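# Level a billiard table using packers under its legs

## Task

The pads beneath the billiard table's legs differ in thickness. Use the packers to bring the table level so that all four legs bear firmly, and every foot that gets a packer sits well on top of it.

## Robot and tools

Robots: arm1, arm2, arm3 and arm4 are identical Kinova Gen3 arms. Each has seven joints, a five-finger right hand and a wrist camera (arm1_cam_wrist to arm4_cam_wrist). cam_high is fixed in the room. The hand reaches about 1.06 m from the joint 1 axis.

Frame: one shared scene frame in metres, origin on the floor, +z up. Each foot (base_link) faces along its own +x. arm1: x=+0.652 y=-0.090 z=+0.762 quat_wxyz=(+0.016, -0.002, -0.005, -1.000). arm2: x=-0.076 y=+0.654 z=+0.783 quat_wxyz=(+0.721, +0.005, +0.006, -0.692). arm3: x=-0.652 y=-0.056 z=+0.758 quat_wxyz=(+1.000, +0.001, -0.004, -0.019). arm4: x=+0.004 y=-0.652 z=+0.737 quat_wxyz=(+0.716, -0.004, +0.000, +0.698). The surfaces under the arms are at z=+0.720.

Joints (radians, absolute targets, done tolerance ±0.01): joint1_rad -6.283..6.283 swings the arm about its foot, positive clockwise from above, 0 pointing where the foot faces. joint2_rad -2.249..2.249 shoulder, 0 upright, positive leans forward. joint3_rad -6.283..6.283 twists the upper arm. joint4_rad -2.579..2.579 elbow, 0 straight, positive bends the same way as positive joint2 (joint3 at 0). joint5_rad -6.283..6.283 twists the forearm. joint6_rad -2.099..2.099 wrist, 0 straight, positive bends like positive joint4 (joint5 at 0). joint7_rad -6.283..6.283 rolls the hand, positive counter-clockwise viewed from behind. With joints 1, 3, 5 at 0 and joint7 at 1.57, fingers hanging down ahead of the arm, the palm faces right and the thumb is toward the foot. Target rate caps: 1.39 rad/s (joints 1-4), 1.22 rad/s (5-7); acceleration caps 1 and 10 rad/s². Joints moved in one action start and finish together; the hand can sweep wide between postures, and a big move may still be unfinished when the result arrives.

Hand keys, scale -1..1 (±0.02), +1 open/straight, -1 closed: hand_little, hand_ring, hand_middle, hand_index, hand_thumb_bend, hand_thumb_turn (+1 beside palm, -1 opposite the fingers). Settings, not motions: hand_force_limit -1..1 maps to about 0..10 N at the fingertip (0..15 N thumb); hand_speed -0.96..1, full speed from +0.48 (0.49 s full travel). Scene start: force limit 0, speed -0.8 (about 3.6 s per finger, 5 s thumb turn, 7 s thumb bend). The hand point lies 0.045 m in front of the palm; its +z runs along straight fingers, +y out of the palm, +x across toward the little finger. Straight fingers extend 0.06-0.07 m past it. A fully opposed thumb plus fingers wraps objects about 0.035-0.065 m thick, handles down to about 0.025 m. A wrist bracket on the little-finger side sticks out up to 0.10 m and can collide. A finger motor runs only when its target changes by 0.002 or more; it halts on arrival or when closing load hits the limit, then locks (holds at least 15 N). For a soft grip close at hand_speed -0.94 or slower. To grip harder, raise the limit and send a more-closed target; to loosen, send a more-open one.

Tools. move: keys arm1..arm4 and cameras, all optional. Each arm's value is an object with "joints" (absolute targets by joint name) and optional "min_time_s" (0.1 to 8 s, the shortest duration for that arm's motions). An omitted arm or joint gets nothing new but may still be driving toward an earlier target. One action lasts at most 15 s. cameras: list of names or ["all"]; [] for none; omitted shows none, except a move with no arm part, which returns full state and all images. An unknown key makes the call invalid; an out-of-range value is refused, and then later move, wait and finished_scene calls in the same reply are skipped. wait: seconds 0 to 10, commands nothing, optional cameras. zoom_image: camera plus region [x0, y0, x1, y1] in pixels from the top-left, at most 504 by 504, only on a camera in the newest images. show_instructions: reference pages. finished_scene: scene (integer); final, so the table must already stay level unaided.

Results: a "move" line gives each moved arm as done or its worst status. joint_status words: done; off_target (stopped away from target, may keep pushing); time_out (holds where it stopped); not_followed (a safety check withheld targets to keep arms apart); limit_stop_at_motor_heat (resend). on_its_own lists uncommanded behaviour. Arms under "as last shown" were not commanded; their status reads "not commanded" and other lines repeat the last print. The "pictures" line orders the images, which may lag the state slightly. hand_stopped_by gives little, ring, middle, index, thumb_bend, thumb_turn: moving, target, force, stalled or fault. *_load_n are fingertip loads in N, positive pushing open; a lost grip shows as a fall toward 0. Joint velocities in rad/s ("within noise" means still). Joint torques are in joint order, positive toward larger angles, with per-arm offsets. Flange force is the external force on the hand in its own axes, approximate; "no reading" means no estimate. MOTOR HOT appears at 60 °C; at 75 °C an OVER-TEMPERATURE FAULT lets the arm sag for 30-60 s or more.

Avoid: arms pressing hard on each other, including one hand closing on another's fingers (the separation check lets fingers meet). The arm does not stop on contact and keeps pushing. Torque over 104.5 N m (joints 1-4) or 51.3 N m (5-7), or straying more than 5 degrees from plan, causes a 10 s torque fault. Don't drop packers, knock anything off the work area or to the floor, slam into the heavy table or fixed objects, or overload fingers. Long stretched holds and pushing at unreachable poses heat motors. Loose objects may occasionally get nudged.

Each tool is called after "Request:" as a command line: name --argument value for each argument, lists and objects as JSON in quotes; but a table of rows of numbers goes row by row, as --pt "numbers of a row", without its own name.

Reference images:

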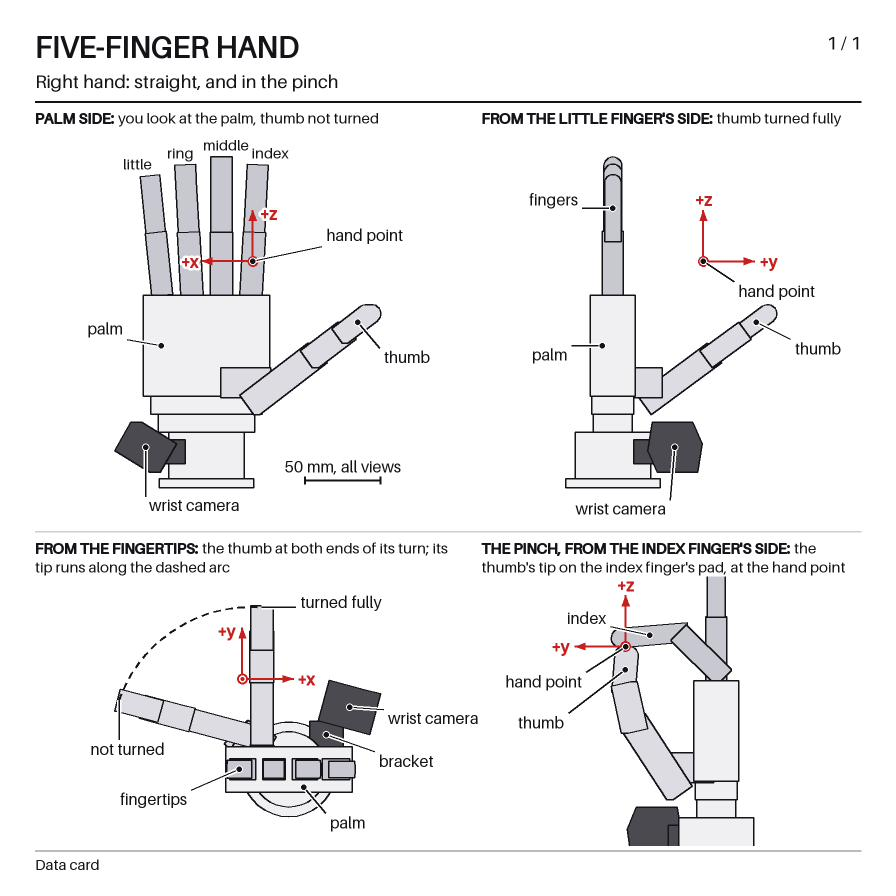

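## Session

Request:
move

Scene clock: 0.00 s.
Joint torques (N m): no reading
Motor temperatures (°C): arm1=[35 30 31 31 40 43 48] | arm2=[37 35 32 40 39 46 42] | arm3=[37 33 30 29 42 41 44] | arm4=[34 31 32 34 37 36 41]
Flange force (N): no reading
Joint velocities: within noise
arm1.joint_positions: joint1_rad=+0.377 joint2_rad=-0.549 joint3_rad=-0.108 joint4_rad=+1.320 joint5_rad=-0.050 joint6_rad=+2.060 joint7_rad=-1.502 hand_little=+1.000 hand_ring=+1.000 hand_middle=+1.000 hand_index=+1.000 hand_thumb_turn=+1.000 hand_thumb_bend=+1.000 hand_force_limit=+0.000 hand_speed=-0.800
arm1.joint_status: not commanded
arm1.hand_stopped_by: target,target,target,target,target,target
arm1.little_load_n: 0.0
arm1.ring_load_n: 0.0
arm1.middle_load_n: 0.0
arm1.index_load_n: 0.0
arm1.thumb_bend_load_n: 0.0
arm1.thumb_turn_load_n: 0.0
arm1.hand: x=+0.5209 y=-0.1206 z=+1.3320 quat_wxyz=(+0.027, -0.986, +0.072, +0.151) (m; scene frame)
arm2.joint_positions: joint1_rad=+0.303 joint2_rad=-0.550 joint3_rad=-0.011 joint4_rad=+1.480 joint5_rad=-0.102 joint6_rad=+1.863 joint7_rad=-1.875 hand_little=+1.000 hand_ring=+1.000 hand_middle=+1.000 hand_index=+1.000 hand_thumb_turn=+1.000 hand_thumb_bend=+1.000 hand_force_limit=+0.000 hand_speed=-0.800
arm2.joint_status: not commanded
arm2.hand_stopped_by: target,target,target,target,target,target
arm2.little_load_n: 0.0
arm2.ring_load_n: 0.0
arm2.middle_load_n: 0.0
arm2.index_load_n: 0.0
arm2.thumb_bend_load_n: 0.0
arm2.thumb_turn_load_n: 0.0
arm2.hand: x=-0.0650 y=+0.4548 z=+1.3294 quat_wxyz=(-0.148, -0.850, -0.499, +0.085) (m; scene frame)
arm3.joint_positions: joint1_rad=+0.663 joint2_rad=-0.448 joint3_rad=-0.078 joint4_rad=+1.636 joint5_rad=-0.058 joint6_rad=+1.931 joint7_rad=-1.918 hand_little=+1.000 hand_ring=+1.000 hand_middle=+1.000 hand_index=+1.000 hand_thumb_turn=+1.000 hand_thumb_bend=+1.000 hand_force_limit=+0.000 hand_speed=-0.800
arm3.joint_status: not commanded
arm3.hand_stopped_by: target,target,target,target,target,target
arm3.little_load_n: 0.0
arm3.ring_load_n: 0.0
arm3.middle_load_n: 0.0
arm3.index_load_n: 0.0
arm3.thumb_bend_load_n: 0.0
arm3.thumb_turn_load_n: 0.0
arm3.hand: x=-0.4958 y=-0.1167 z=+1.2207 quat_wxyz=(-0.015, -0.460, -0.888, -0.011) (m; scene frame)
arm4.joint_positions: joint1_rad=+0.886 joint2_rad=-0.316 joint3_rad=-0.112 joint4_rad=+1.470 joint5_rad=-0.092 joint6_rad=+2.037 joint7_rad=-1.666 hand_little=+1.000 hand_ring=+1.000 hand_middle=+1.000 hand_index=+1.000 hand_thumb_turn=+1.000 hand_thumb_bend=+1.000 hand_force_limit=+0.000 hand_speed=-0.800
arm4.joint_status: not commanded
arm4.hand_stopped_by: target,target,target,target,target,target
arm4.little_load_n: 0.0
arm4.ring_load_n: 0.0
arm4.middle_load_n: 0.0
arm4.index_load_n: 0.0
arm4.thumb_bend_load_n: 0.0
arm4.thumb_turn_load_n: 0.0
arm4.hand: x=+0.0793 y=-0.4813 z=+1.2280 quat_wxyz=(+0.032, +0.347, -0.937, -0.008) (m; scene frame)
pictures: arm1_cam_wrist, arm2_cam_wrist, arm3_cam_wrist, arm4_cam_wrist, cam_high
Images, in order (width x height): arm1_cam_wrist 896x504, arm2_cam_wrist 896x504, arm3_cam_wrist 896x504, arm4_cam_wrist 896x504, cam_high 896x504.

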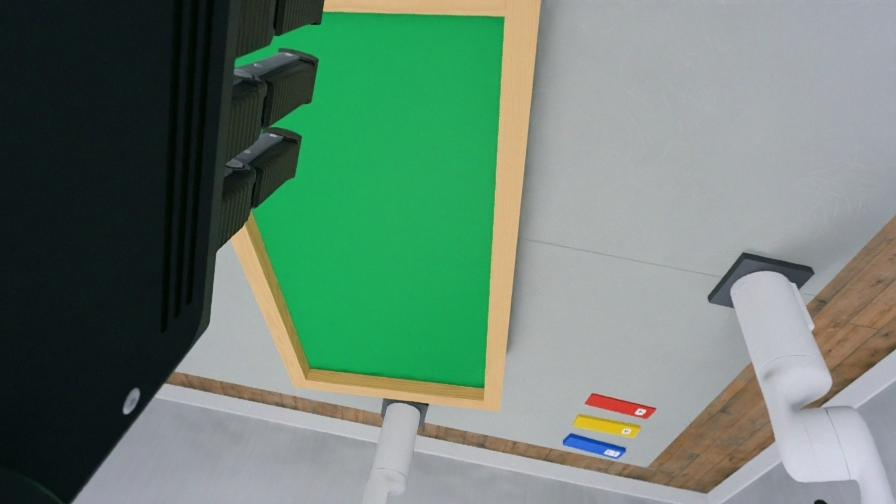

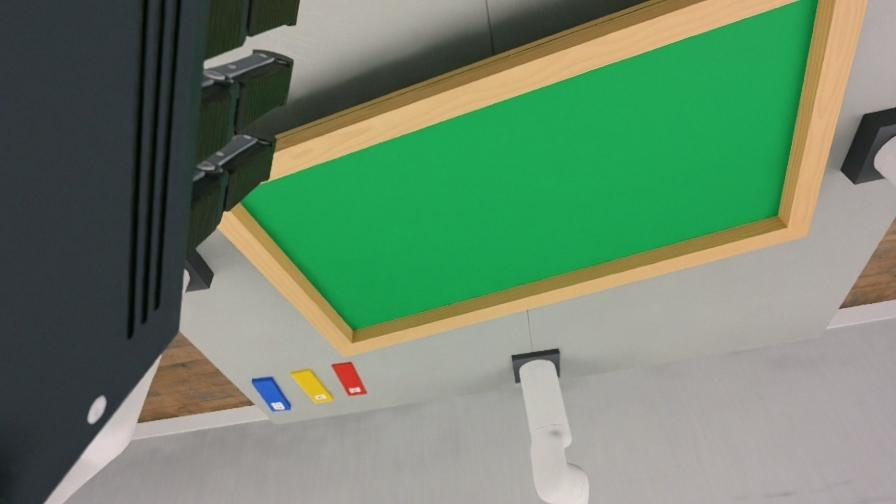

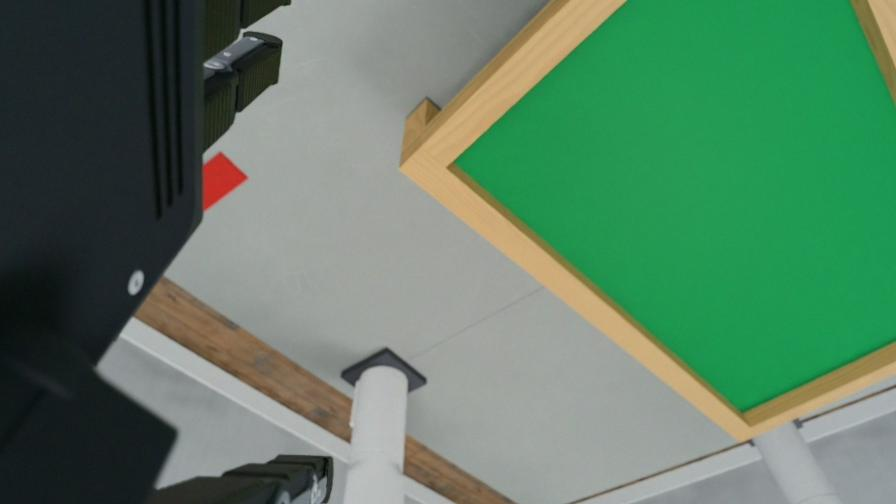

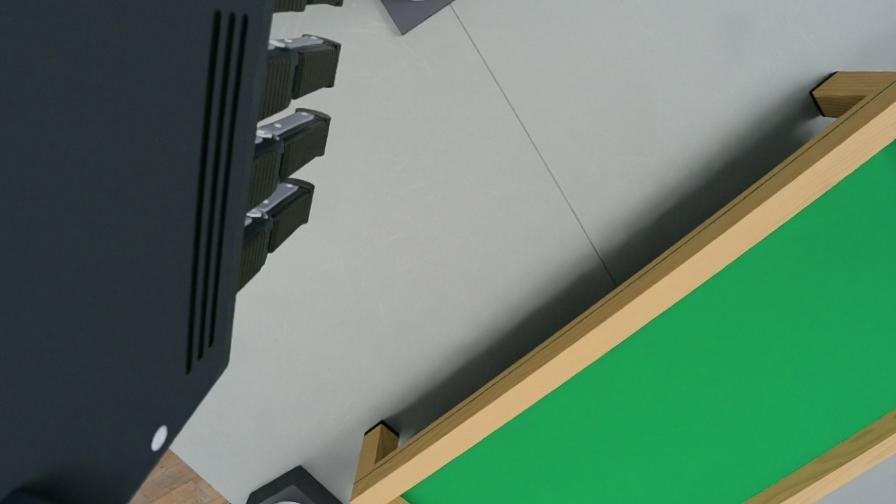

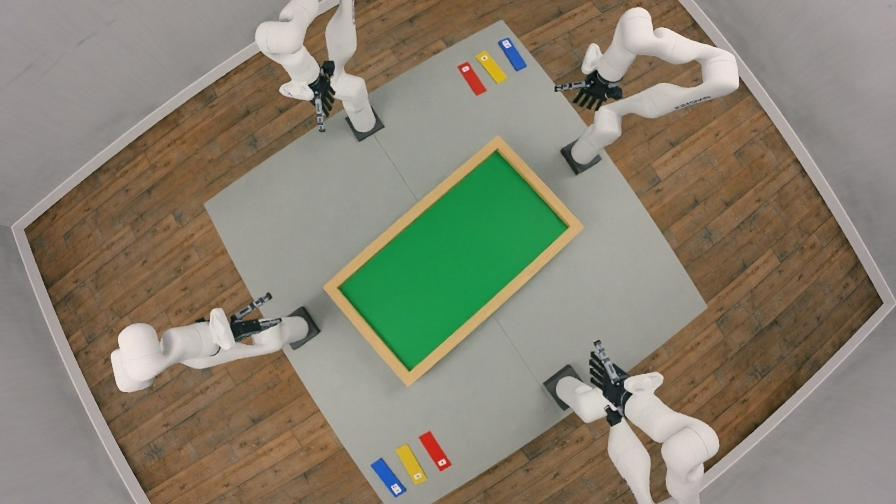

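Request:
zoom_image --camera "cam_high" --region '[440, 20, 560, 110]'

Request:
zoom_image --camera "cam_high" --region '[350, 410, 480, 504]'

Request:
zoom_image --camera "cam_high" --region '[300, 120, 610, 400]'

Request:
zoom_image --camera "arm4_cam_wrist" --region '[330, 40, 896, 504]'

Scaled by 4.200.

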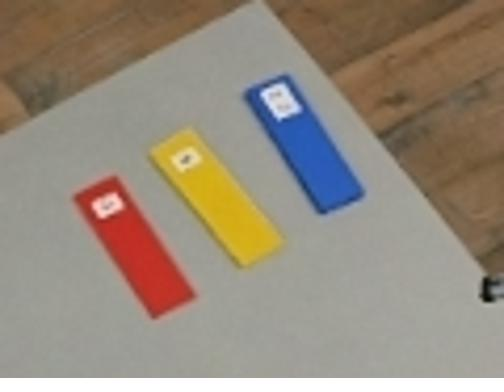

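Scaled by 3.877.

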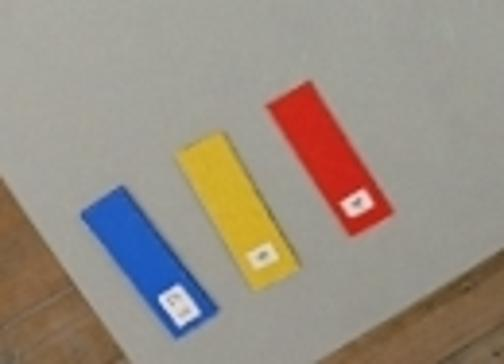

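Scaled by 1.626.

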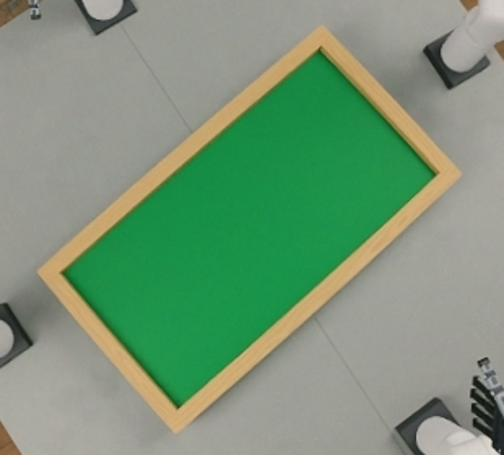

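Region (330, 40, 896, 504) is 566x464 pixels. A region can be at most 504 by 504 pixels.

Request:
zoom_image --camera "arm1_cam_wrist" --region '[550, 380, 670, 470]'

Request:
zoom_image --camera "arm2_cam_wrist" --region '[240, 350, 380, 420]'

Request:
zoom_image --camera "arm4_cam_wrist" --region '[780, 50, 896, 140]'

Request:
zoom_image --camera "arm4_cam_wrist" --region '[320, 400, 460, 504]'

Request:
zoom_image --camera "arm3_cam_wrist" --region '[380, 80, 480, 180]'

Scaled by 4.200.

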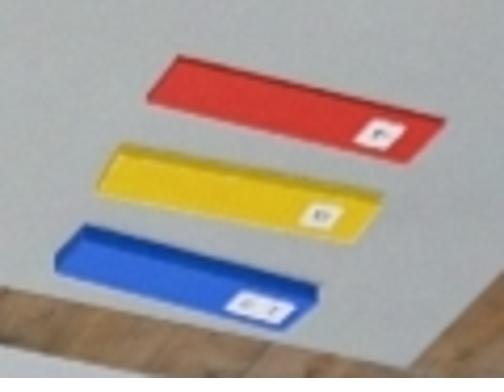

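Scaled by 3.600.

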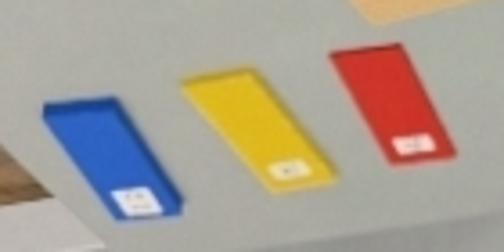

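Scaled by 4.345.

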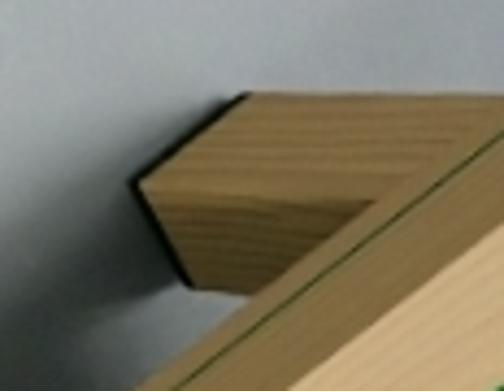

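Scaled by 3.600.

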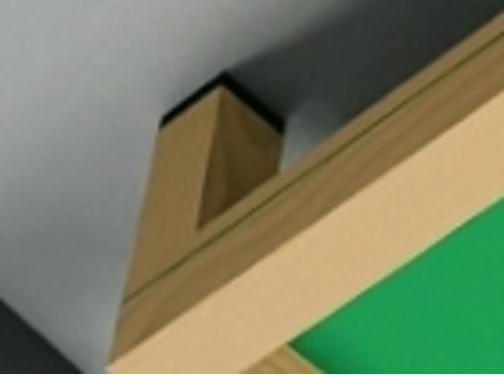

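Scaled by 5.040.

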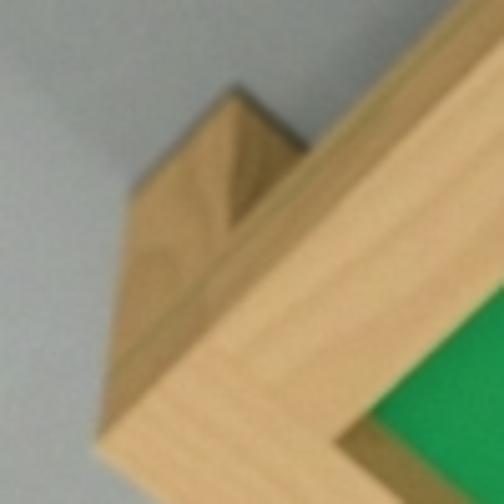

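Request:
move --arm4 '{"joints": {"joint1_rad": -1.43, "joint2_rad": 0.25, "joint3_rad": 0, "joint4_rad": 1.67, "joint5_rad": 0, "joint6_rad": 1.22, "joint7_rad": -1.57}, "min_time_s": 4}' --arm2 '{"joints": {"joint1_rad": -1.42, "joint2_rad": 0.34, "joint3_rad": 0, "joint4_rad": 1.71, "joint5_rad": 0, "joint6_rad": 1.09, "joint7_rad": -1.57}, "min_time_s": 4}' --cameras '["arm2_cam_wrist", "arm4_cam_wrist"]'

Scene clock: 18.67 s.
Joint torques (N m): arm1=[0.17 4.06 0.18 -4.79 -0.01 -0.37 0.07] | arm2=[-0.38 -15.45 -0.68 -7.49 0.02 0 -0.2] | arm3=[0.89 1.56 0.07 -8.24 -0.17 -0.32 0.32] | arm4=[0.12 -12.89 0.24 -7.56 0.1 -0.04 -0.5]
Motor temperatures (°C): arm1=[35 30 31 31 40 43 48] | arm2=[37 35 32 40 39 46 42] | arm3=[37 33 30 29 42 41 44] | arm4=[34 31 32 34 37 36 41]
Flange force (N): arm1=[-1.4 0.1 -5.2] | arm2=[-3.0 -1.4 2.3] | arm3=[2.5 -0.4 2.1] | arm4=[-1.1 -1.0 0.2]
move: arm2 done; arm4 done
Joint velocities: within noise
arm1, arm3: as last shown
arm2.joint_positions: joint1_rad=-1.420 joint2_rad=+0.340 joint3_rad=+0.000 joint4_rad=+1.710 joint5_rad=+0.000 joint6_rad=+1.090 joint7_rad=-1.570 hand_little=+1.000 hand_ring=+1.000 hand_middle=+1.000 hand_index=+1.000 hand_thumb_turn=+1.000 hand_thumb_bend=+1.000 hand_force_limit=+0.000 hand_speed=-0.800
arm2.joint_status: all done
arm2.hand_stopped_by: target,target,target,target,target,target
arm2.little_load_n: 0.0
arm2.ring_load_n: 0.0
arm2.middle_load_n: 0.0
arm2.index_load_n: 0.0
arm2.thumb_bend_load_n: 0.0
arm2.thumb_turn_load_n: 0.0
arm2.hand: x=+0.3763 y=+0.6369 z=+0.9963 quat_wxyz=(+0.000, -0.055, -0.998, -0.007) (m; scene frame)
arm4.joint_positions: joint1_rad=-1.430 joint2_rad=+0.250 joint3_rad=+0.000 joint4_rad=+1.670 joint5_rad=+0.000 joint6_rad=+1.220 joint7_rad=-1.570 hand_little=+1.000 hand_ring=+1.000 hand_middle=+1.000 hand_index=+1.000 hand_thumb_turn=+1.000 hand_thumb_bend=+1.000 hand_force_limit=+0.000 hand_speed=-0.800
arm4.joint_status: all done
arm4.hand_stopped_by: target,target,target,target,target,target
arm4.little_load_n: 0.0
arm4.ring_load_n: 0.5
arm4.middle_load_n: 0.0
arm4.index_load_n: 0.0
arm4.thumb_bend_load_n: 0.0
arm4.thumb_turn_load_n: 0.5
arm4.hand: x=-0.4284 y=-0.6146 z=+0.9970 quat_wxyz=(+0.002, +0.997, -0.083, +0.002) (m; scene frame)
pictures: arm2_cam_wrist, arm4_cam_wrist
Images, in order (width x height): arm2_cam_wrist 896x504, arm4_cam_wrist 896x504.

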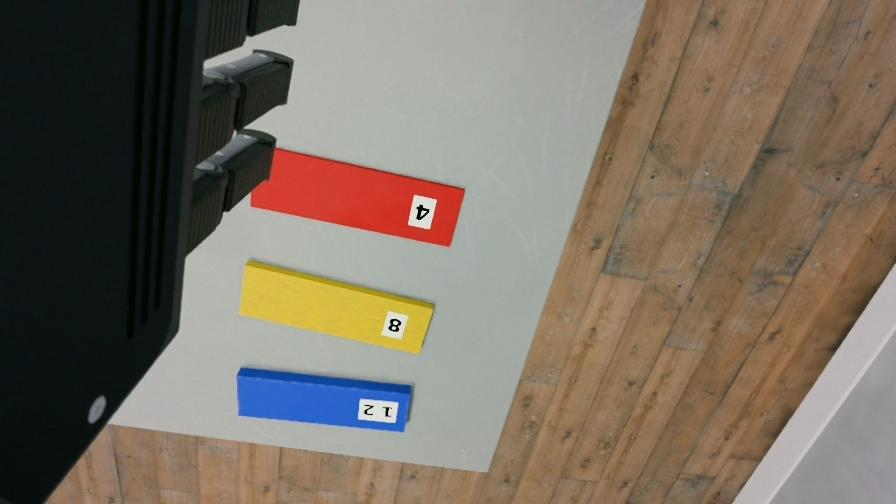

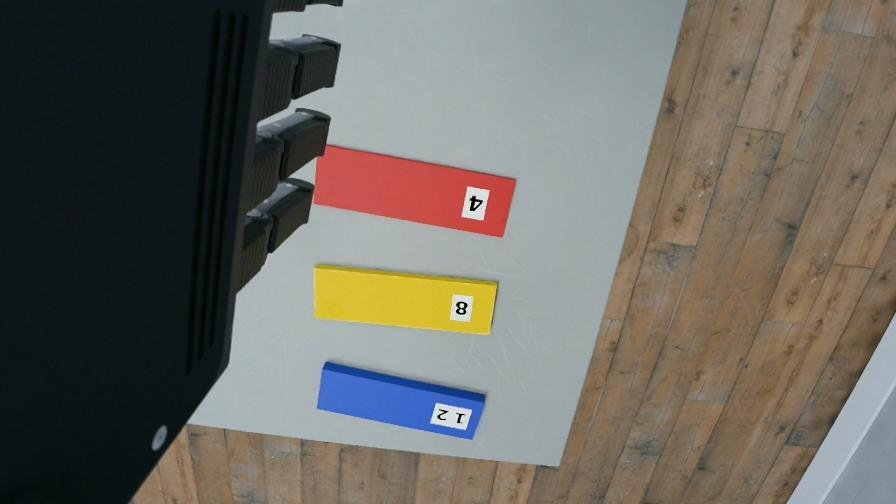

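Request:
move --arm4 '{"joints": {"joint1_rad": -0.813, "joint2_rad": 0.112, "joint3_rad": 0, "joint4_rad": 2.518, "joint5_rad": 0, "joint6_rad": -0.012, "joint7_rad": -1.57}, "min_time_s": 4}' --arm2 '{"joints": {"joint1_rad": -0.91, "joint2_rad": 0.368, "joint3_rad": 0, "joint4_rad": 2.418, "joint5_rad": 0, "joint6_rad": -0.168, "joint7_rad": -1.57}, "min_time_s": 4}' --cameras '["arm2_cam_wrist", "arm4_cam_wrist", "cam_high"]'

Scene clock: 34.00 s.
Joint torques (N m): arm1=[0.18 4.05 0.22 -4.75 -0.01 -0.39 0.08] | arm2=[-0.31 -12.73 -0.8 -4.24 0.05 -1.32 -0.24] | arm3=[0.89 1.52 0.03 -8.3 -0.22 -0.32 0.28] | arm4=[0.18 -8.15 0.28 -5.01 0.1 -1.24 -0.53]
Motor temperatures (°C): arm1=[35 30 31 31 40 43 48] | arm2=[37 35 32 40 39 46 42] | arm3=[37 33 30 29 42 41 44] | arm4=[34 31 32 34 37 36 41]
Flange force (N): arm1=[-1.5 0.2 -5.5] | arm2=[1.3 1.9 5.4] | arm3=[2.3 -0.7 2.3] | arm4=no reading
move: arm2 done; arm4 done
Joint velocities: within noise
arm1, arm3: as last shown
arm2.joint_positions: joint1_rad=-0.910 joint2_rad=+0.368 joint3_rad=+0.000 joint4_rad=+2.418 joint5_rad=+0.000 joint6_rad=-0.168 joint7_rad=-1.570 hand_little=+1.000 hand_ring=+1.000 hand_middle=+1.000 hand_index=+1.000 hand_thumb_turn=+1.000 hand_thumb_bend=+1.000 hand_force_limit=+0.000 hand_speed=-0.800
arm2.joint_status: all done
arm2.hand_stopped_by: target,target,target,target,target,target
arm2.little_load_n: 0.0
arm2.ring_load_n: 0.0
arm2.middle_load_n: 0.0
arm2.index_load_n: 0.0
arm2.thumb_bend_load_n: 0.0
arm2.thumb_turn_load_n: 0.0
arm2.hand: x=+0.3101 y=+0.4209 z=+0.8978 quat_wxyz=(-0.244, -0.296, -0.921, +0.072) (m; scene frame)
arm4.joint_positions: joint1_rad=-0.813 joint2_rad=+0.112 joint3_rad=+0.000 joint4_rad=+2.518 joint5_rad=+0.000 joint6_rad=-0.012 joint7_rad=-1.570 hand_little=+1.000 hand_ring=+1.000 hand_middle=+1.000 hand_index=+1.000 hand_thumb_turn=+1.000 hand_thumb_bend=+1.000 hand_force_limit=+0.000 hand_speed=-0.800
arm4.joint_status: all done
arm4.hand_stopped_by: target,target,target,target,target,target
arm4.little_load_n: 0.0
arm4.ring_load_n: 0.0
arm4.middle_load_n: 0.0
arm4.index_load_n: 0.0
arm4.thumb_bend_load_n: 0.0
arm4.thumb_turn_load_n: 0.0
arm4.hand: x=-0.2974 y=-0.4024 z=+0.8991 quat_wxyz=(-0.098, +0.894, -0.369, -0.236) (m; scene frame)
pictures: arm2_cam_wrist, arm4_cam_wrist, cam_high
Images, in order (width x height): arm2_cam_wrist 896x504, arm4_cam_wrist 896x504, cam_high 896x504.

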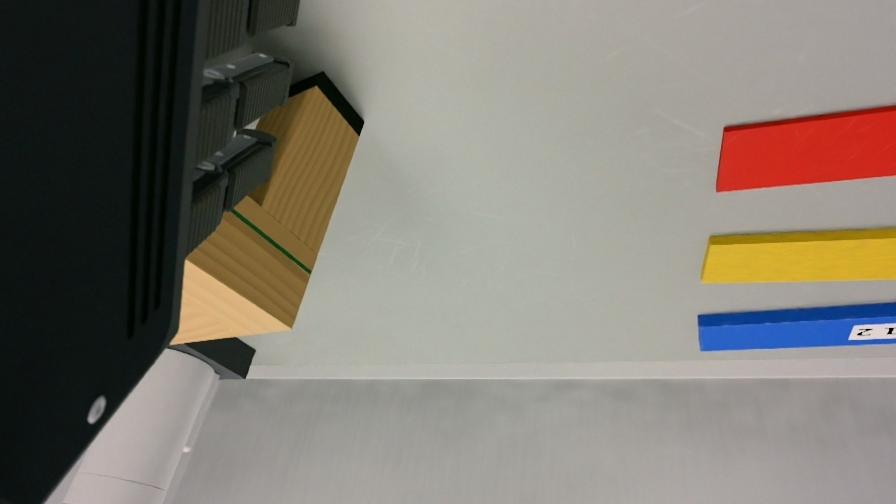

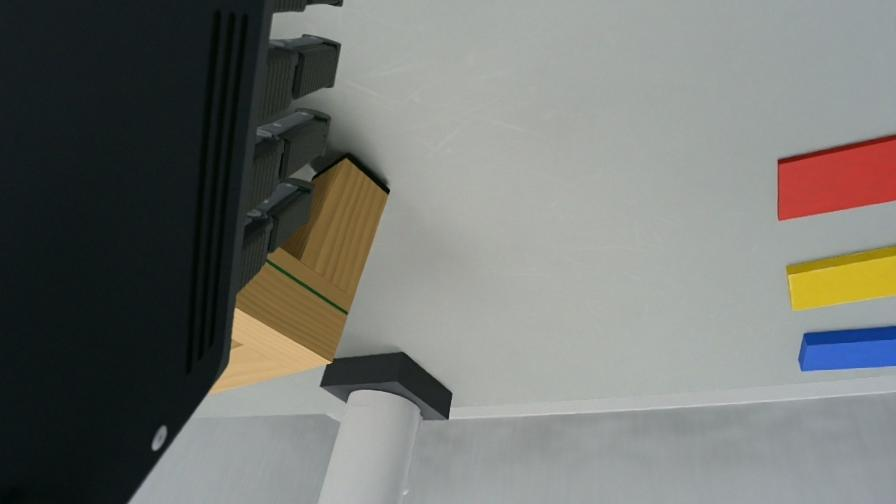

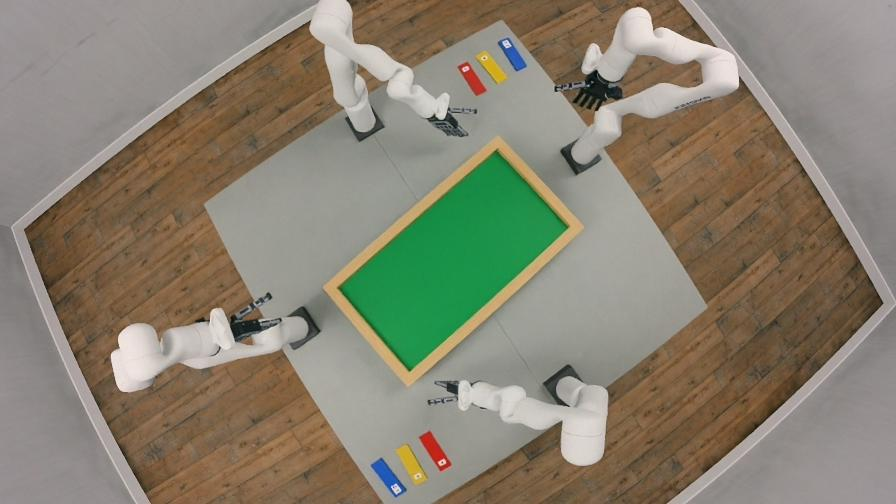

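Request:
zoom_image --camera "arm2_cam_wrist" --region '[250, 50, 400, 140]'

Request:
zoom_image --camera "arm4_cam_wrist" --region '[280, 130, 430, 220]'

Scaled by 3.360.

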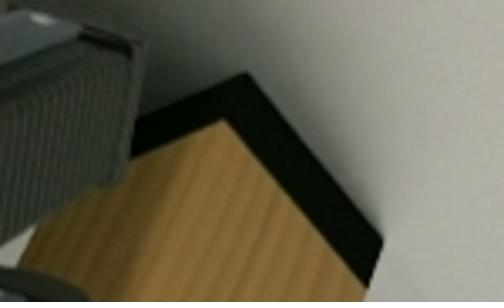

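Scaled by 3.360.

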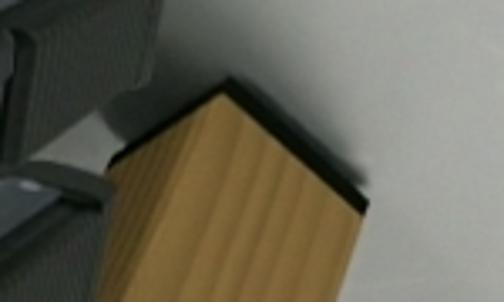

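Request:
move --arm4 '{"joints": {"joint1_rad": 0.75, "joint2_rad": 0.443, "joint3_rad": 0, "joint4_rad": 2.199, "joint5_rad": 0, "joint6_rad": -0.024, "joint7_rad": -1.57}, "min_time_s": 4}' --arm2 '{"joints": {"joint1_rad": 0.75, "joint2_rad": 0.368, "joint3_rad": 0, "joint4_rad": 2.418, "joint5_rad": 0, "joint6_rad": -0.168, "joint7_rad": -1.57}, "min_time_s": 4}' --cameras '["arm2_cam_wrist", "arm4_cam_wrist"]'

Scene clock: 39.13 s.
Joint torques (N m): arm1=[0.25 3.99 0.16 -4.73 -0.02 -0.3 0.02] | arm2=[-0.03 -12.72 -0.64 -4.23 -0.02 -1.23 -0.25] | arm3=[0.86 1.45 0.06 -8.21 -0.2 -0.37 0.31] | arm4=[0.31 -13.66 0.47 -5.01 0.1 -1.28 -0.56]
Motor temperatures (°C): arm1=[35 30 31 31 40 43 48] | arm2=[37 35 32 40 39 46 42] | arm3=[37 33 30 29 42 41 44] | arm4=[34 31 32 34 37 37 41]
Flange force (N): arm1=[-1.6 -0.3 -5.3] | arm2=[1.6 1.9 5.5] | arm3=[2.2 -0.5 1.8] | arm4=[-0.4 -0.3 1.2]
move: arm2 done; arm4 done
Joint velocities: within noise
arm1, arm3: as last shown
arm2.joint_positions: joint1_rad=+0.750 joint2_rad=+0.368 joint3_rad=+0.000 joint4_rad=+2.418 joint5_rad=+0.000 joint6_rad=-0.168 joint7_rad=-1.570 hand_little=+0.723 hand_ring=-0.268 hand_middle=-0.047 hand_index=+0.166 hand_thumb_turn=+1.000 hand_thumb_bend=+1.000 hand_force_limit=+0.000 hand_speed=-0.800
arm2.joint_status: all done
arm2.hand_stopped_by: target,target,target,target,target,target
arm2.little_load_n: 0.0
arm2.ring_load_n: 0.0
arm2.middle_load_n: 0.0
arm2.index_load_n: 0.0
arm2.thumb_bend_load_n: 0.0
arm2.thumb_turn_load_n: 0.0
arm2.hand: x=-0.3407 y=+0.2892 z=+0.8968 quat_wxyz=(-0.101, -0.878, -0.406, +0.233) (m; scene frame)
arm4.joint_positions: joint1_rad=+0.750 joint2_rad=+0.443 joint3_rad=+0.000 joint4_rad=+2.199 joint5_rad=+0.000 joint6_rad=-0.024 joint7_rad=-1.570 hand_little=+1.000 hand_ring=+0.605 hand_middle=-0.219 hand_index=-0.032 hand_thumb_turn=+1.000 hand_thumb_bend=+1.000 hand_force_limit=+0.000 hand_speed=-0.800
arm4.joint_status: all done
arm4.hand_stopped_by: target,target,target,target,target,target
arm4.little_load_n: 0.0
arm4.ring_load_n: 0.5
arm4.middle_load_n: 0.0
arm4.index_load_n: 0.0
arm4.thumb_bend_load_n: 0.0
arm4.thumb_turn_load_n: 0.0
arm4.hand: x=+0.3410 y=-0.2568 z=+0.8624 quat_wxyz=(-0.240, +0.375, -0.890, -0.097) (m; scene frame)
pictures: arm2_cam_wrist, arm4_cam_wrist
Images, in order (width x height): arm2_cam_wrist 896x504, arm4_cam_wrist 896x504.

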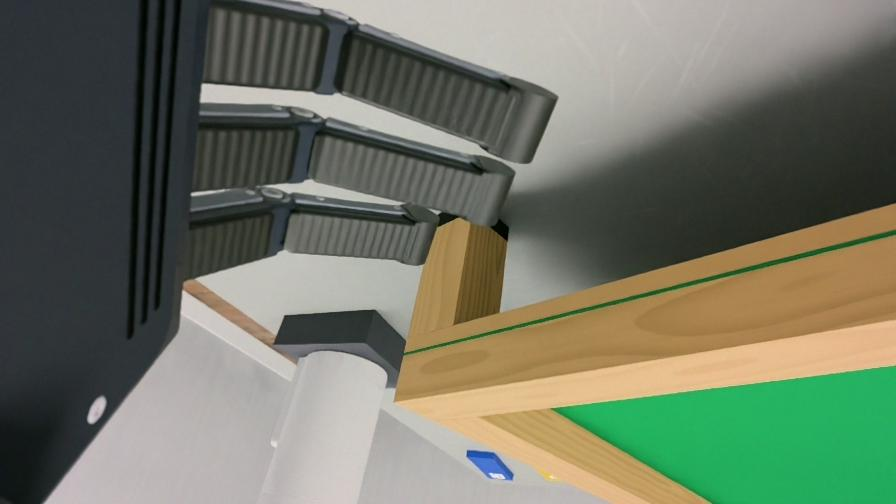

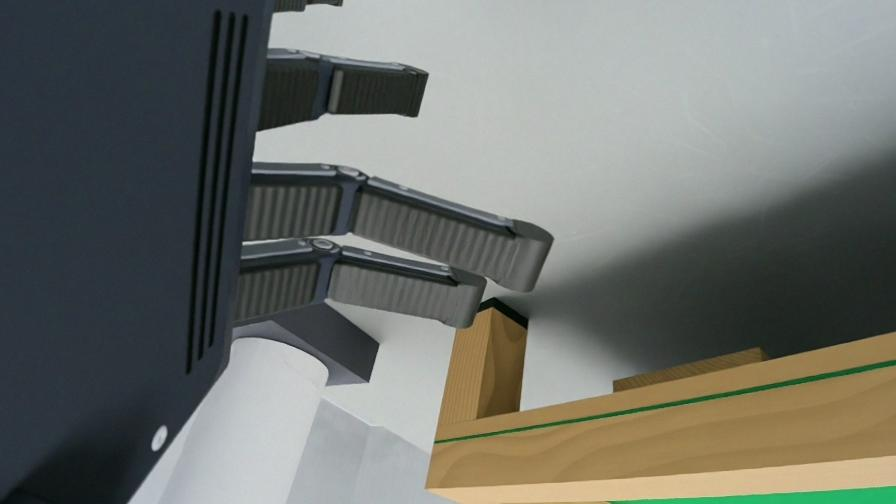

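Request:
move --cameras '["cam_high"]'

Request:
zoom_image --camera "cam_high" --region '[300, 120, 610, 400]'

Scene clock: 39.40 s.
Joint torques (N m): arm1=[0.14 4.08 0.2 -4.7 -0.01 -0.27 0.02] | arm2=[0.02 -12.75 -0.66 -4.21 -0.01 -1.24 -0.23] | arm3=[1.02 1.5 0.09 -8.27 -0.23 -0.3 0.31] | arm4=[0.32 -13.69 0.45 -5 0.16 -1.26 -0.56]
Motor temperatures (°C): arm1=[35 30 31 31 40 43 48] | arm2=[37 35 32 40 39 46 42] | arm3=[37 33 30 29 42 41 44] | arm4=[34 31 32 34 37 37 41]
Flange force (N): arm1=[-1.5 0.1 -5.2] | arm2=[1.6 2.4 5.6] | arm3=[2.3 -0.5 2.2] | arm4=[-0.4 -0.1 1.3]
Joint velocities: within noise
arm1.joint_positions: joint1_rad=+0.377 joint2_rad=-0.549 joint3_rad=-0.108 joint4_rad=+1.320 joint5_rad=-0.050 joint6_rad=+2.060 joint7_rad=-1.502 hand_little=+1.000 hand_ring=+1.000 hand_middle=+1.000 hand_index=+1.000 hand_thumb_turn=+1.000 hand_thumb_bend=+1.000 hand_force_limit=+0.000 hand_speed=-0.800
arm1.joint_status: not commanded
arm1.hand_stopped_by: target,target,target,target,target,target
arm1.little_load_n: -0.5
arm1.ring_load_n: 0.0
arm1.middle_load_n: 0.0
arm1.index_load_n: 0.0
arm1.thumb_bend_load_n: 0.0
arm1.thumb_turn_load_n: 0.0
arm1.hand: x=+0.5209 y=-0.1206 z=+1.3320 quat_wxyz=(+0.027, -0.986, +0.072, +0.151) (m; scene frame)
arm2.joint_positions: joint1_rad=+0.750 joint2_rad=+0.368 joint3_rad=+0.000 joint4_rad=+2.418 joint5_rad=+0.000 joint6_rad=-0.168 joint7_rad=-1.570 hand_little=+0.723 hand_ring=-0.268 hand_middle=-0.047 hand_index=+0.166 hand_thumb_turn=+1.000 hand_thumb_bend=+1.000 hand_force_limit=+0.000 hand_speed=-0.800
arm2.joint_status: all done
arm2.hand_stopped_by: target,target,target,target,target,target
arm2.little_load_n: 0.0
arm2.ring_load_n: 0.0
arm2.middle_load_n: 0.0
arm2.index_load_n: 0.0
arm2.thumb_bend_load_n: 0.0
arm2.thumb_turn_load_n: 0.0
arm2.hand: x=-0.3407 y=+0.2892 z=+0.8968 quat_wxyz=(-0.101, -0.878, -0.406, +0.233) (m; scene frame)
arm3.joint_positions: joint1_rad=+0.663 joint2_rad=-0.448 joint3_rad=-0.078 joint4_rad=+1.636 joint5_rad=-0.058 joint6_rad=+1.931 joint7_rad=-1.918 hand_little=+1.000 hand_ring=+1.000 hand_middle=+1.000 hand_index=+1.000 hand_thumb_turn=+1.000 hand_thumb_bend=+1.000 hand_force_limit=+0.000 hand_speed=-0.800
arm3.joint_status: not commanded
arm3.hand_stopped_by: target,target,target,target,target,target
arm3.little_load_n: 0.0
arm3.ring_load_n: 0.0
arm3.middle_load_n: 0.5
arm3.index_load_n: 0.0
arm3.thumb_bend_load_n: 0.0
arm3.thumb_turn_load_n: 0.0
arm3.hand: x=-0.4958 y=-0.1167 z=+1.2207 quat_wxyz=(-0.015, -0.460, -0.888, -0.011) (m; scene frame)
arm4.joint_positions: joint1_rad=+0.750 joint2_rad=+0.443 joint3_rad=+0.000 joint4_rad=+2.199 joint5_rad=+0.000 joint6_rad=-0.024 joint7_rad=-1.570 hand_little=+1.000 hand_ring=+0.605 hand_middle=-0.219 hand_index=-0.032 hand_thumb_turn=+1.000 hand_thumb_bend=+1.000 hand_force_limit=+0.000 hand_speed=-0.800
arm4.joint_status: all done
arm4.hand_stopped_by: target,target,target,target,target,target
arm4.little_load_n: 0.0
arm4.ring_load_n: 0.0
arm4.middle_load_n: 0.0
arm4.index_load_n: 0.0
arm4.thumb_bend_load_n: 0.0
arm4.thumb_turn_load_n: 0.0
arm4.hand: x=+0.3410 y=-0.2568 z=+0.8624 quat_wxyz=(-0.240, +0.375, -0.890, -0.097) (m; scene frame)
pictures: cam_high
Images, in order (width x height): cam_high 896x504.

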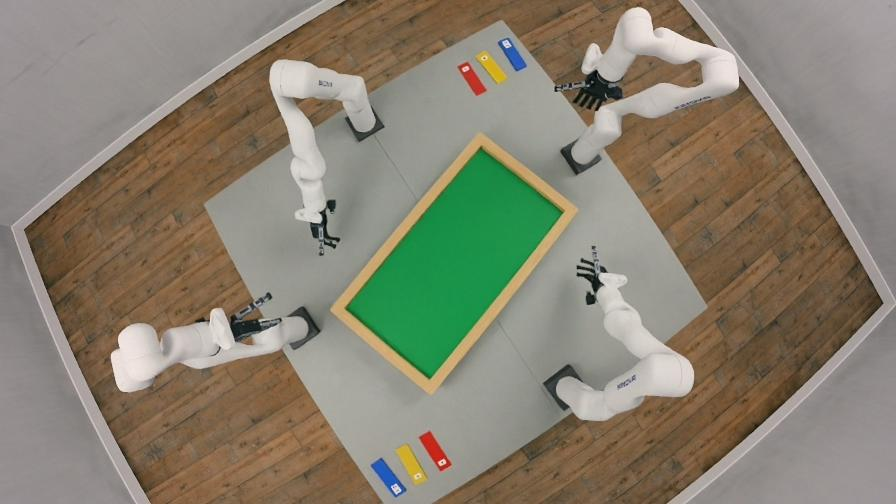

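Scaled by 1.626.

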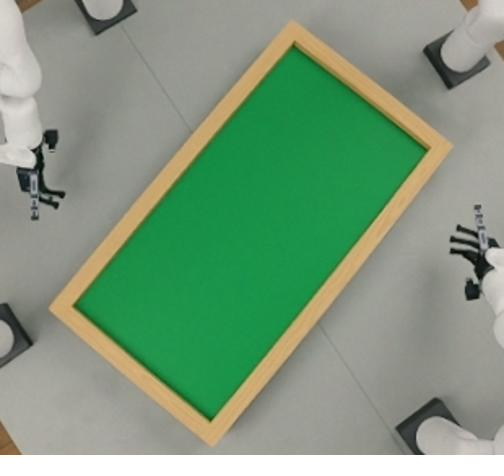

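Request:
move --arm2 '{"joints": {"hand_little": 1.0, "hand_ring": 1.0, "hand_middle": 1.0, "hand_index": 1.0}}' --arm4 '{"joints": {"hand_little": 0.99, "hand_ring": 1.0, "hand_middle": 1.0, "hand_index": 1.0}}' --cameras '["arm2_cam_wrist", "arm4_cam_wrist"]'

Request:
zoom_image --camera "arm2_cam_wrist" --region '[400, 190, 550, 280]'

Request:
zoom_image --camera "arm4_cam_wrist" --region '[420, 270, 570, 360]'

Scene clock: 42.80 s.
Joint torques (N m): arm1=[0.15 4.05 0.11 -4.73 -0.03 -0.36 0.02] | arm2=[-0.08 -12.79 -0.62 -4.25 0.04 -1.23 -0.2] | arm3=[0.99 1.47 0.04 -8.19 -0.13 -0.36 0.3] | arm4=[0.36 -13.77 0.46 -4.99 0.11 -1.26 -0.55]
Motor temperatures (°C): arm1=[35 30 31 31 40 43 48] | arm2=[37 35 32 40 39 46 42] | arm3=[37 33 30 29 42 41 44] | arm4=[34 31 32 34 37 37 41]
Flange force (N): arm1=[-1.4 -0.2 -5.4] | arm2=[1.8 1.8 5.7] | arm3=[2.3 -0.5 1.7] | arm4=[-0.4 0.0 1.6]
move: arm2 off_target; arm4 off_target
Joint velocities: within noise
arm1, arm3: as last shown
arm1.little_load_n: 0.0
arm2.joint_positions: joint1_rad=+0.750 joint2_rad=+0.368 joint3_rad=+0.000 joint4_rad=+2.418 joint5_rad=+0.000 joint6_rad=-0.168 joint7_rad=-1.570 hand_little=+0.723 hand_ring=-0.268 hand_middle=-0.047 hand_index=+0.166 hand_thumb_turn=+1.000 hand_thumb_bend=+1.000 hand_force_limit=+0.000 hand_speed=-0.800
arm2.joint_status: hand_little off_target (ended at +0.723, target +1.000); hand_ring off_target (ended at -0.268, target +1.000); hand_middle off_target (ended at -0.047, target +1.000); hand_index off_target (ended at +0.166, target +1.000)
arm2.hand_stopped_by: target,target,target,target,target,target
arm2.little_load_n: 0.0
arm2.ring_load_n: 0.0
arm2.middle_load_n: 0.0
arm2.index_load_n: 0.0
arm2.thumb_bend_load_n: -0.5
arm2.thumb_turn_load_n: 0.0
arm2.hand: x=-0.3407 y=+0.2892 z=+0.8967 quat_wxyz=(-0.101, -0.878, -0.406, +0.233) (m; scene frame)
arm3.middle_load_n: 0.0
arm4.joint_positions: joint1_rad=+0.750 joint2_rad=+0.443 joint3_rad=+0.000 joint4_rad=+2.199 joint5_rad=+0.000 joint6_rad=-0.024 joint7_rad=-1.570 hand_little=+0.990 hand_ring=+0.605 hand_middle=-0.219 hand_index=-0.032 hand_thumb_turn=+1.000 hand_thumb_bend=+1.000 hand_force_limit=+0.000 hand_speed=-0.800
arm4.joint_status: hand_ring off_target (ended at +0.605, target +1.000); hand_middle off_target (ended at -0.219, target +1.000); hand_index off_target (ended at -0.032, target +1.000); the others done
arm4.hand_stopped_by: target,target,target,target,target,target
arm4.little_load_n: 0.0
arm4.ring_load_n: 0.0
arm4.middle_load_n: 0.0
arm4.index_load_n: 0.0
arm4.thumb_bend_load_n: 0.0
arm4.thumb_turn_load_n: 0.0
arm4.hand: x=+0.3410 y=-0.2568 z=+0.8624 quat_wxyz=(-0.240, +0.375, -0.890, -0.097) (m; scene frame)
pictures: arm2_cam_wrist, arm4_cam_wrist
Images, in order (width x height): arm2_cam_wrist 896x504, arm4_cam_wrist 896x504.

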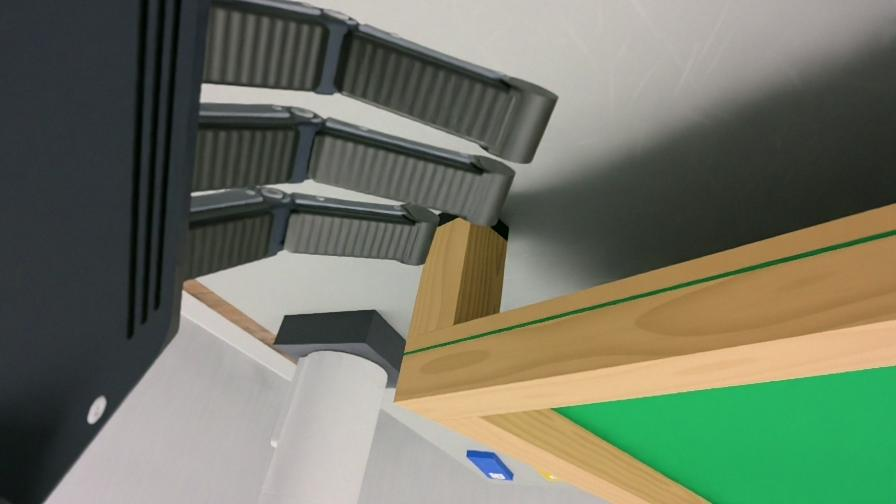

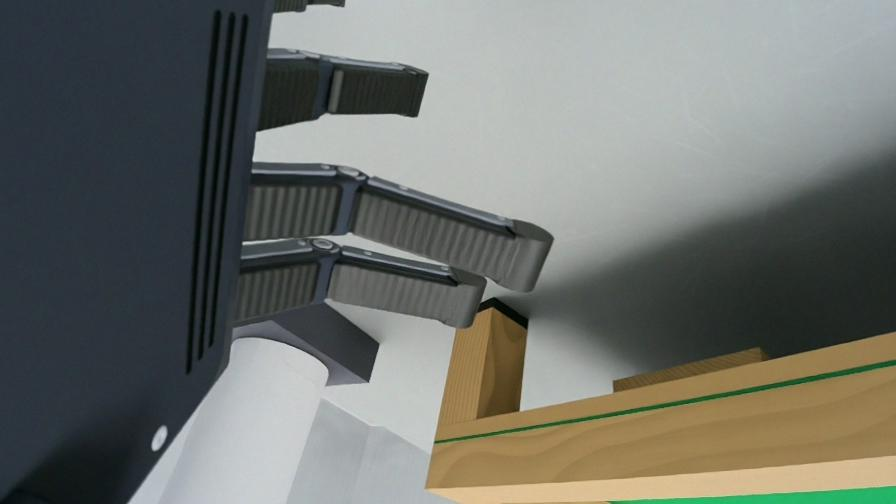

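Scaled by 3.360.

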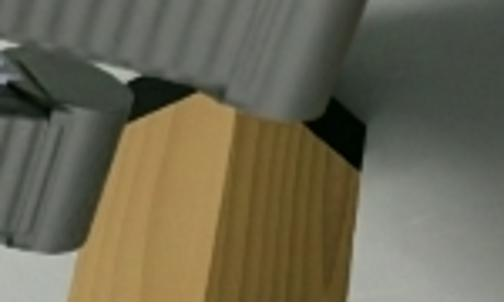

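Scaled by 3.360.

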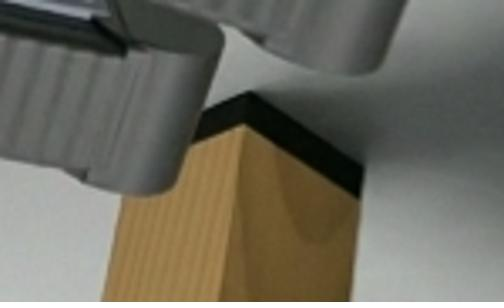

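Request:
move --arm2 '{"joints": {"hand_little": 0.99, "hand_ring": 0.99, "hand_middle": 0.99, "hand_index": 0.99}}' --arm4 '{"joints": {"hand_little": 0.98, "hand_ring": 0.99, "hand_middle": 0.99, "hand_index": 0.99}}' --cameras '["arm2_cam_wrist", "arm4_cam_wrist"]'

Request:
zoom_image --camera "arm2_cam_wrist" --region '[400, 190, 550, 280]'

Request:
zoom_image --camera "arm4_cam_wrist" --region '[420, 270, 570, 360]'

Scene clock: 45.93 s.
Joint torques (N m): arm1=[0.06 4.12 0.19 -4.75 -0.06 -0.32 0.08] | arm2=[-0.06 -12.87 -0.59 -4.25 0.04 -1.26 -0.27] | arm3=[0.96 1.53 0.01 -8.3 -0.21 -0.37 0.31] | arm4=[0.29 -13.76 0.49 -4.98 0.1 -1.24 -0.52]
Motor temperatures (°C): arm1=[35 30 31 31 40 43 48] | arm2=[37 35 32 40 39 46 42] | arm3=[37 33 30 29 42 41 44] | arm4=[34 31 32 34 37 37 41]
Flange force (N): arm1=[-1.4 0.3 -5.2] | arm2=[1.7 1.8 5.9] | arm3=[2.4 -0.7 2.2] | arm4=[-0.4 -0.4 1.6]
move: arm2 done; arm4 done
Joint velocities: within noise
arm1, arm3: as last shown
arm1.thumb_turn_load_n: 0.5
arm2.joint_positions: joint1_rad=+0.750 joint2_rad=+0.368 joint3_rad=+0.000 joint4_rad=+2.418 joint5_rad=+0.000 joint6_rad=-0.168 joint7_rad=-1.570 hand_little=+0.990 hand_ring=+0.990 hand_middle=+0.990 hand_index=+0.990 hand_thumb_turn=+1.000 hand_thumb_bend=+1.000 hand_force_limit=+0.000 hand_speed=-0.800
arm2.joint_status: all done
arm2.hand_stopped_by: target,target,target,target,target,target
arm2.little_load_n: 0.0
arm2.ring_load_n: 0.0
arm2.middle_load_n: 0.0
arm2.index_load_n: 0.0
arm2.thumb_bend_load_n: 0.0
arm2.thumb_turn_load_n: 0.0
arm2.hand: x=-0.3407 y=+0.2892 z=+0.8967 quat_wxyz=(-0.101, -0.878, -0.406, +0.233) (m; scene frame)
arm3.little_load_n: -0.5
arm4.joint_positions: joint1_rad=+0.750 joint2_rad=+0.443 joint3_rad=+0.000 joint4_rad=+2.199 joint5_rad=+0.000 joint6_rad=-0.024 joint7_rad=-1.570 hand_little=+0.980 hand_ring=+0.990 hand_middle=+0.990 hand_index=+0.990 hand_thumb_turn=+1.000 hand_thumb_bend=+1.000 hand_force_limit=+0.000 hand_speed=-0.800
arm4.joint_status: all done
arm4.hand_stopped_by: target,target,target,target,target,target
arm4.little_load_n: 0.0
arm4.ring_load_n: 0.0
arm4.middle_load_n: 0.0
arm4.index_load_n: 0.0
arm4.thumb_bend_load_n: 0.0
arm4.thumb_turn_load_n: 0.0
arm4.hand: x=+0.3410 y=-0.2568 z=+0.8624 quat_wxyz=(-0.240, +0.375, -0.890, -0.097) (m; scene frame)
pictures: arm2_cam_wrist, arm4_cam_wrist
Images, in order (width x height): arm2_cam_wrist 896x504, arm4_cam_wrist 896x504.

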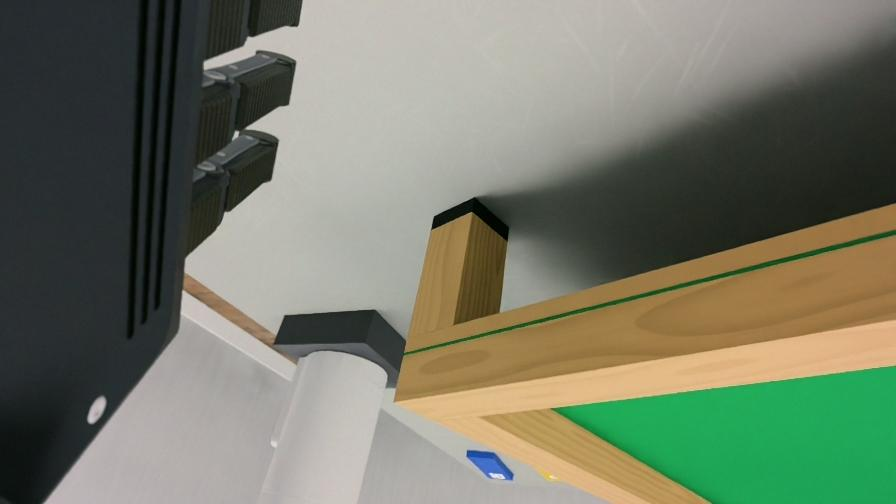

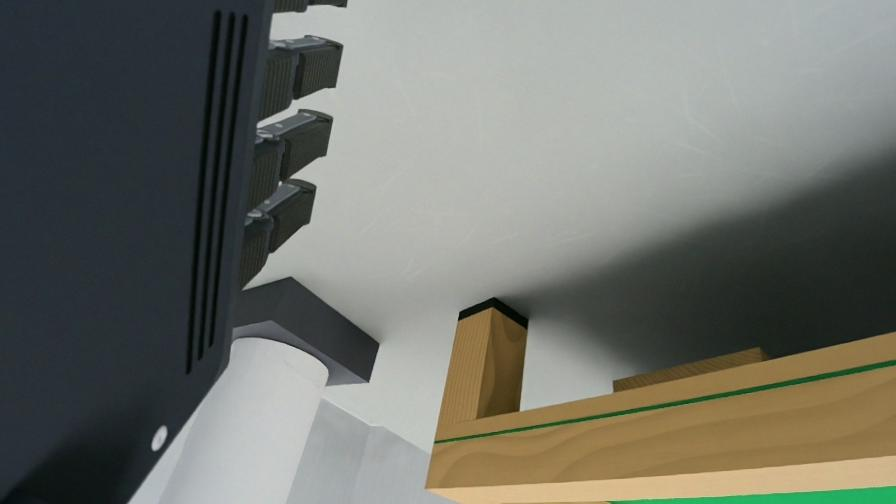

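Scaled by 3.360.

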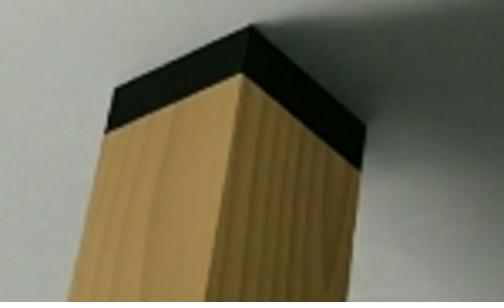

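Scaled by 3.360.

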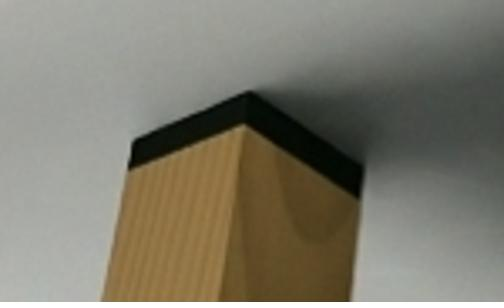

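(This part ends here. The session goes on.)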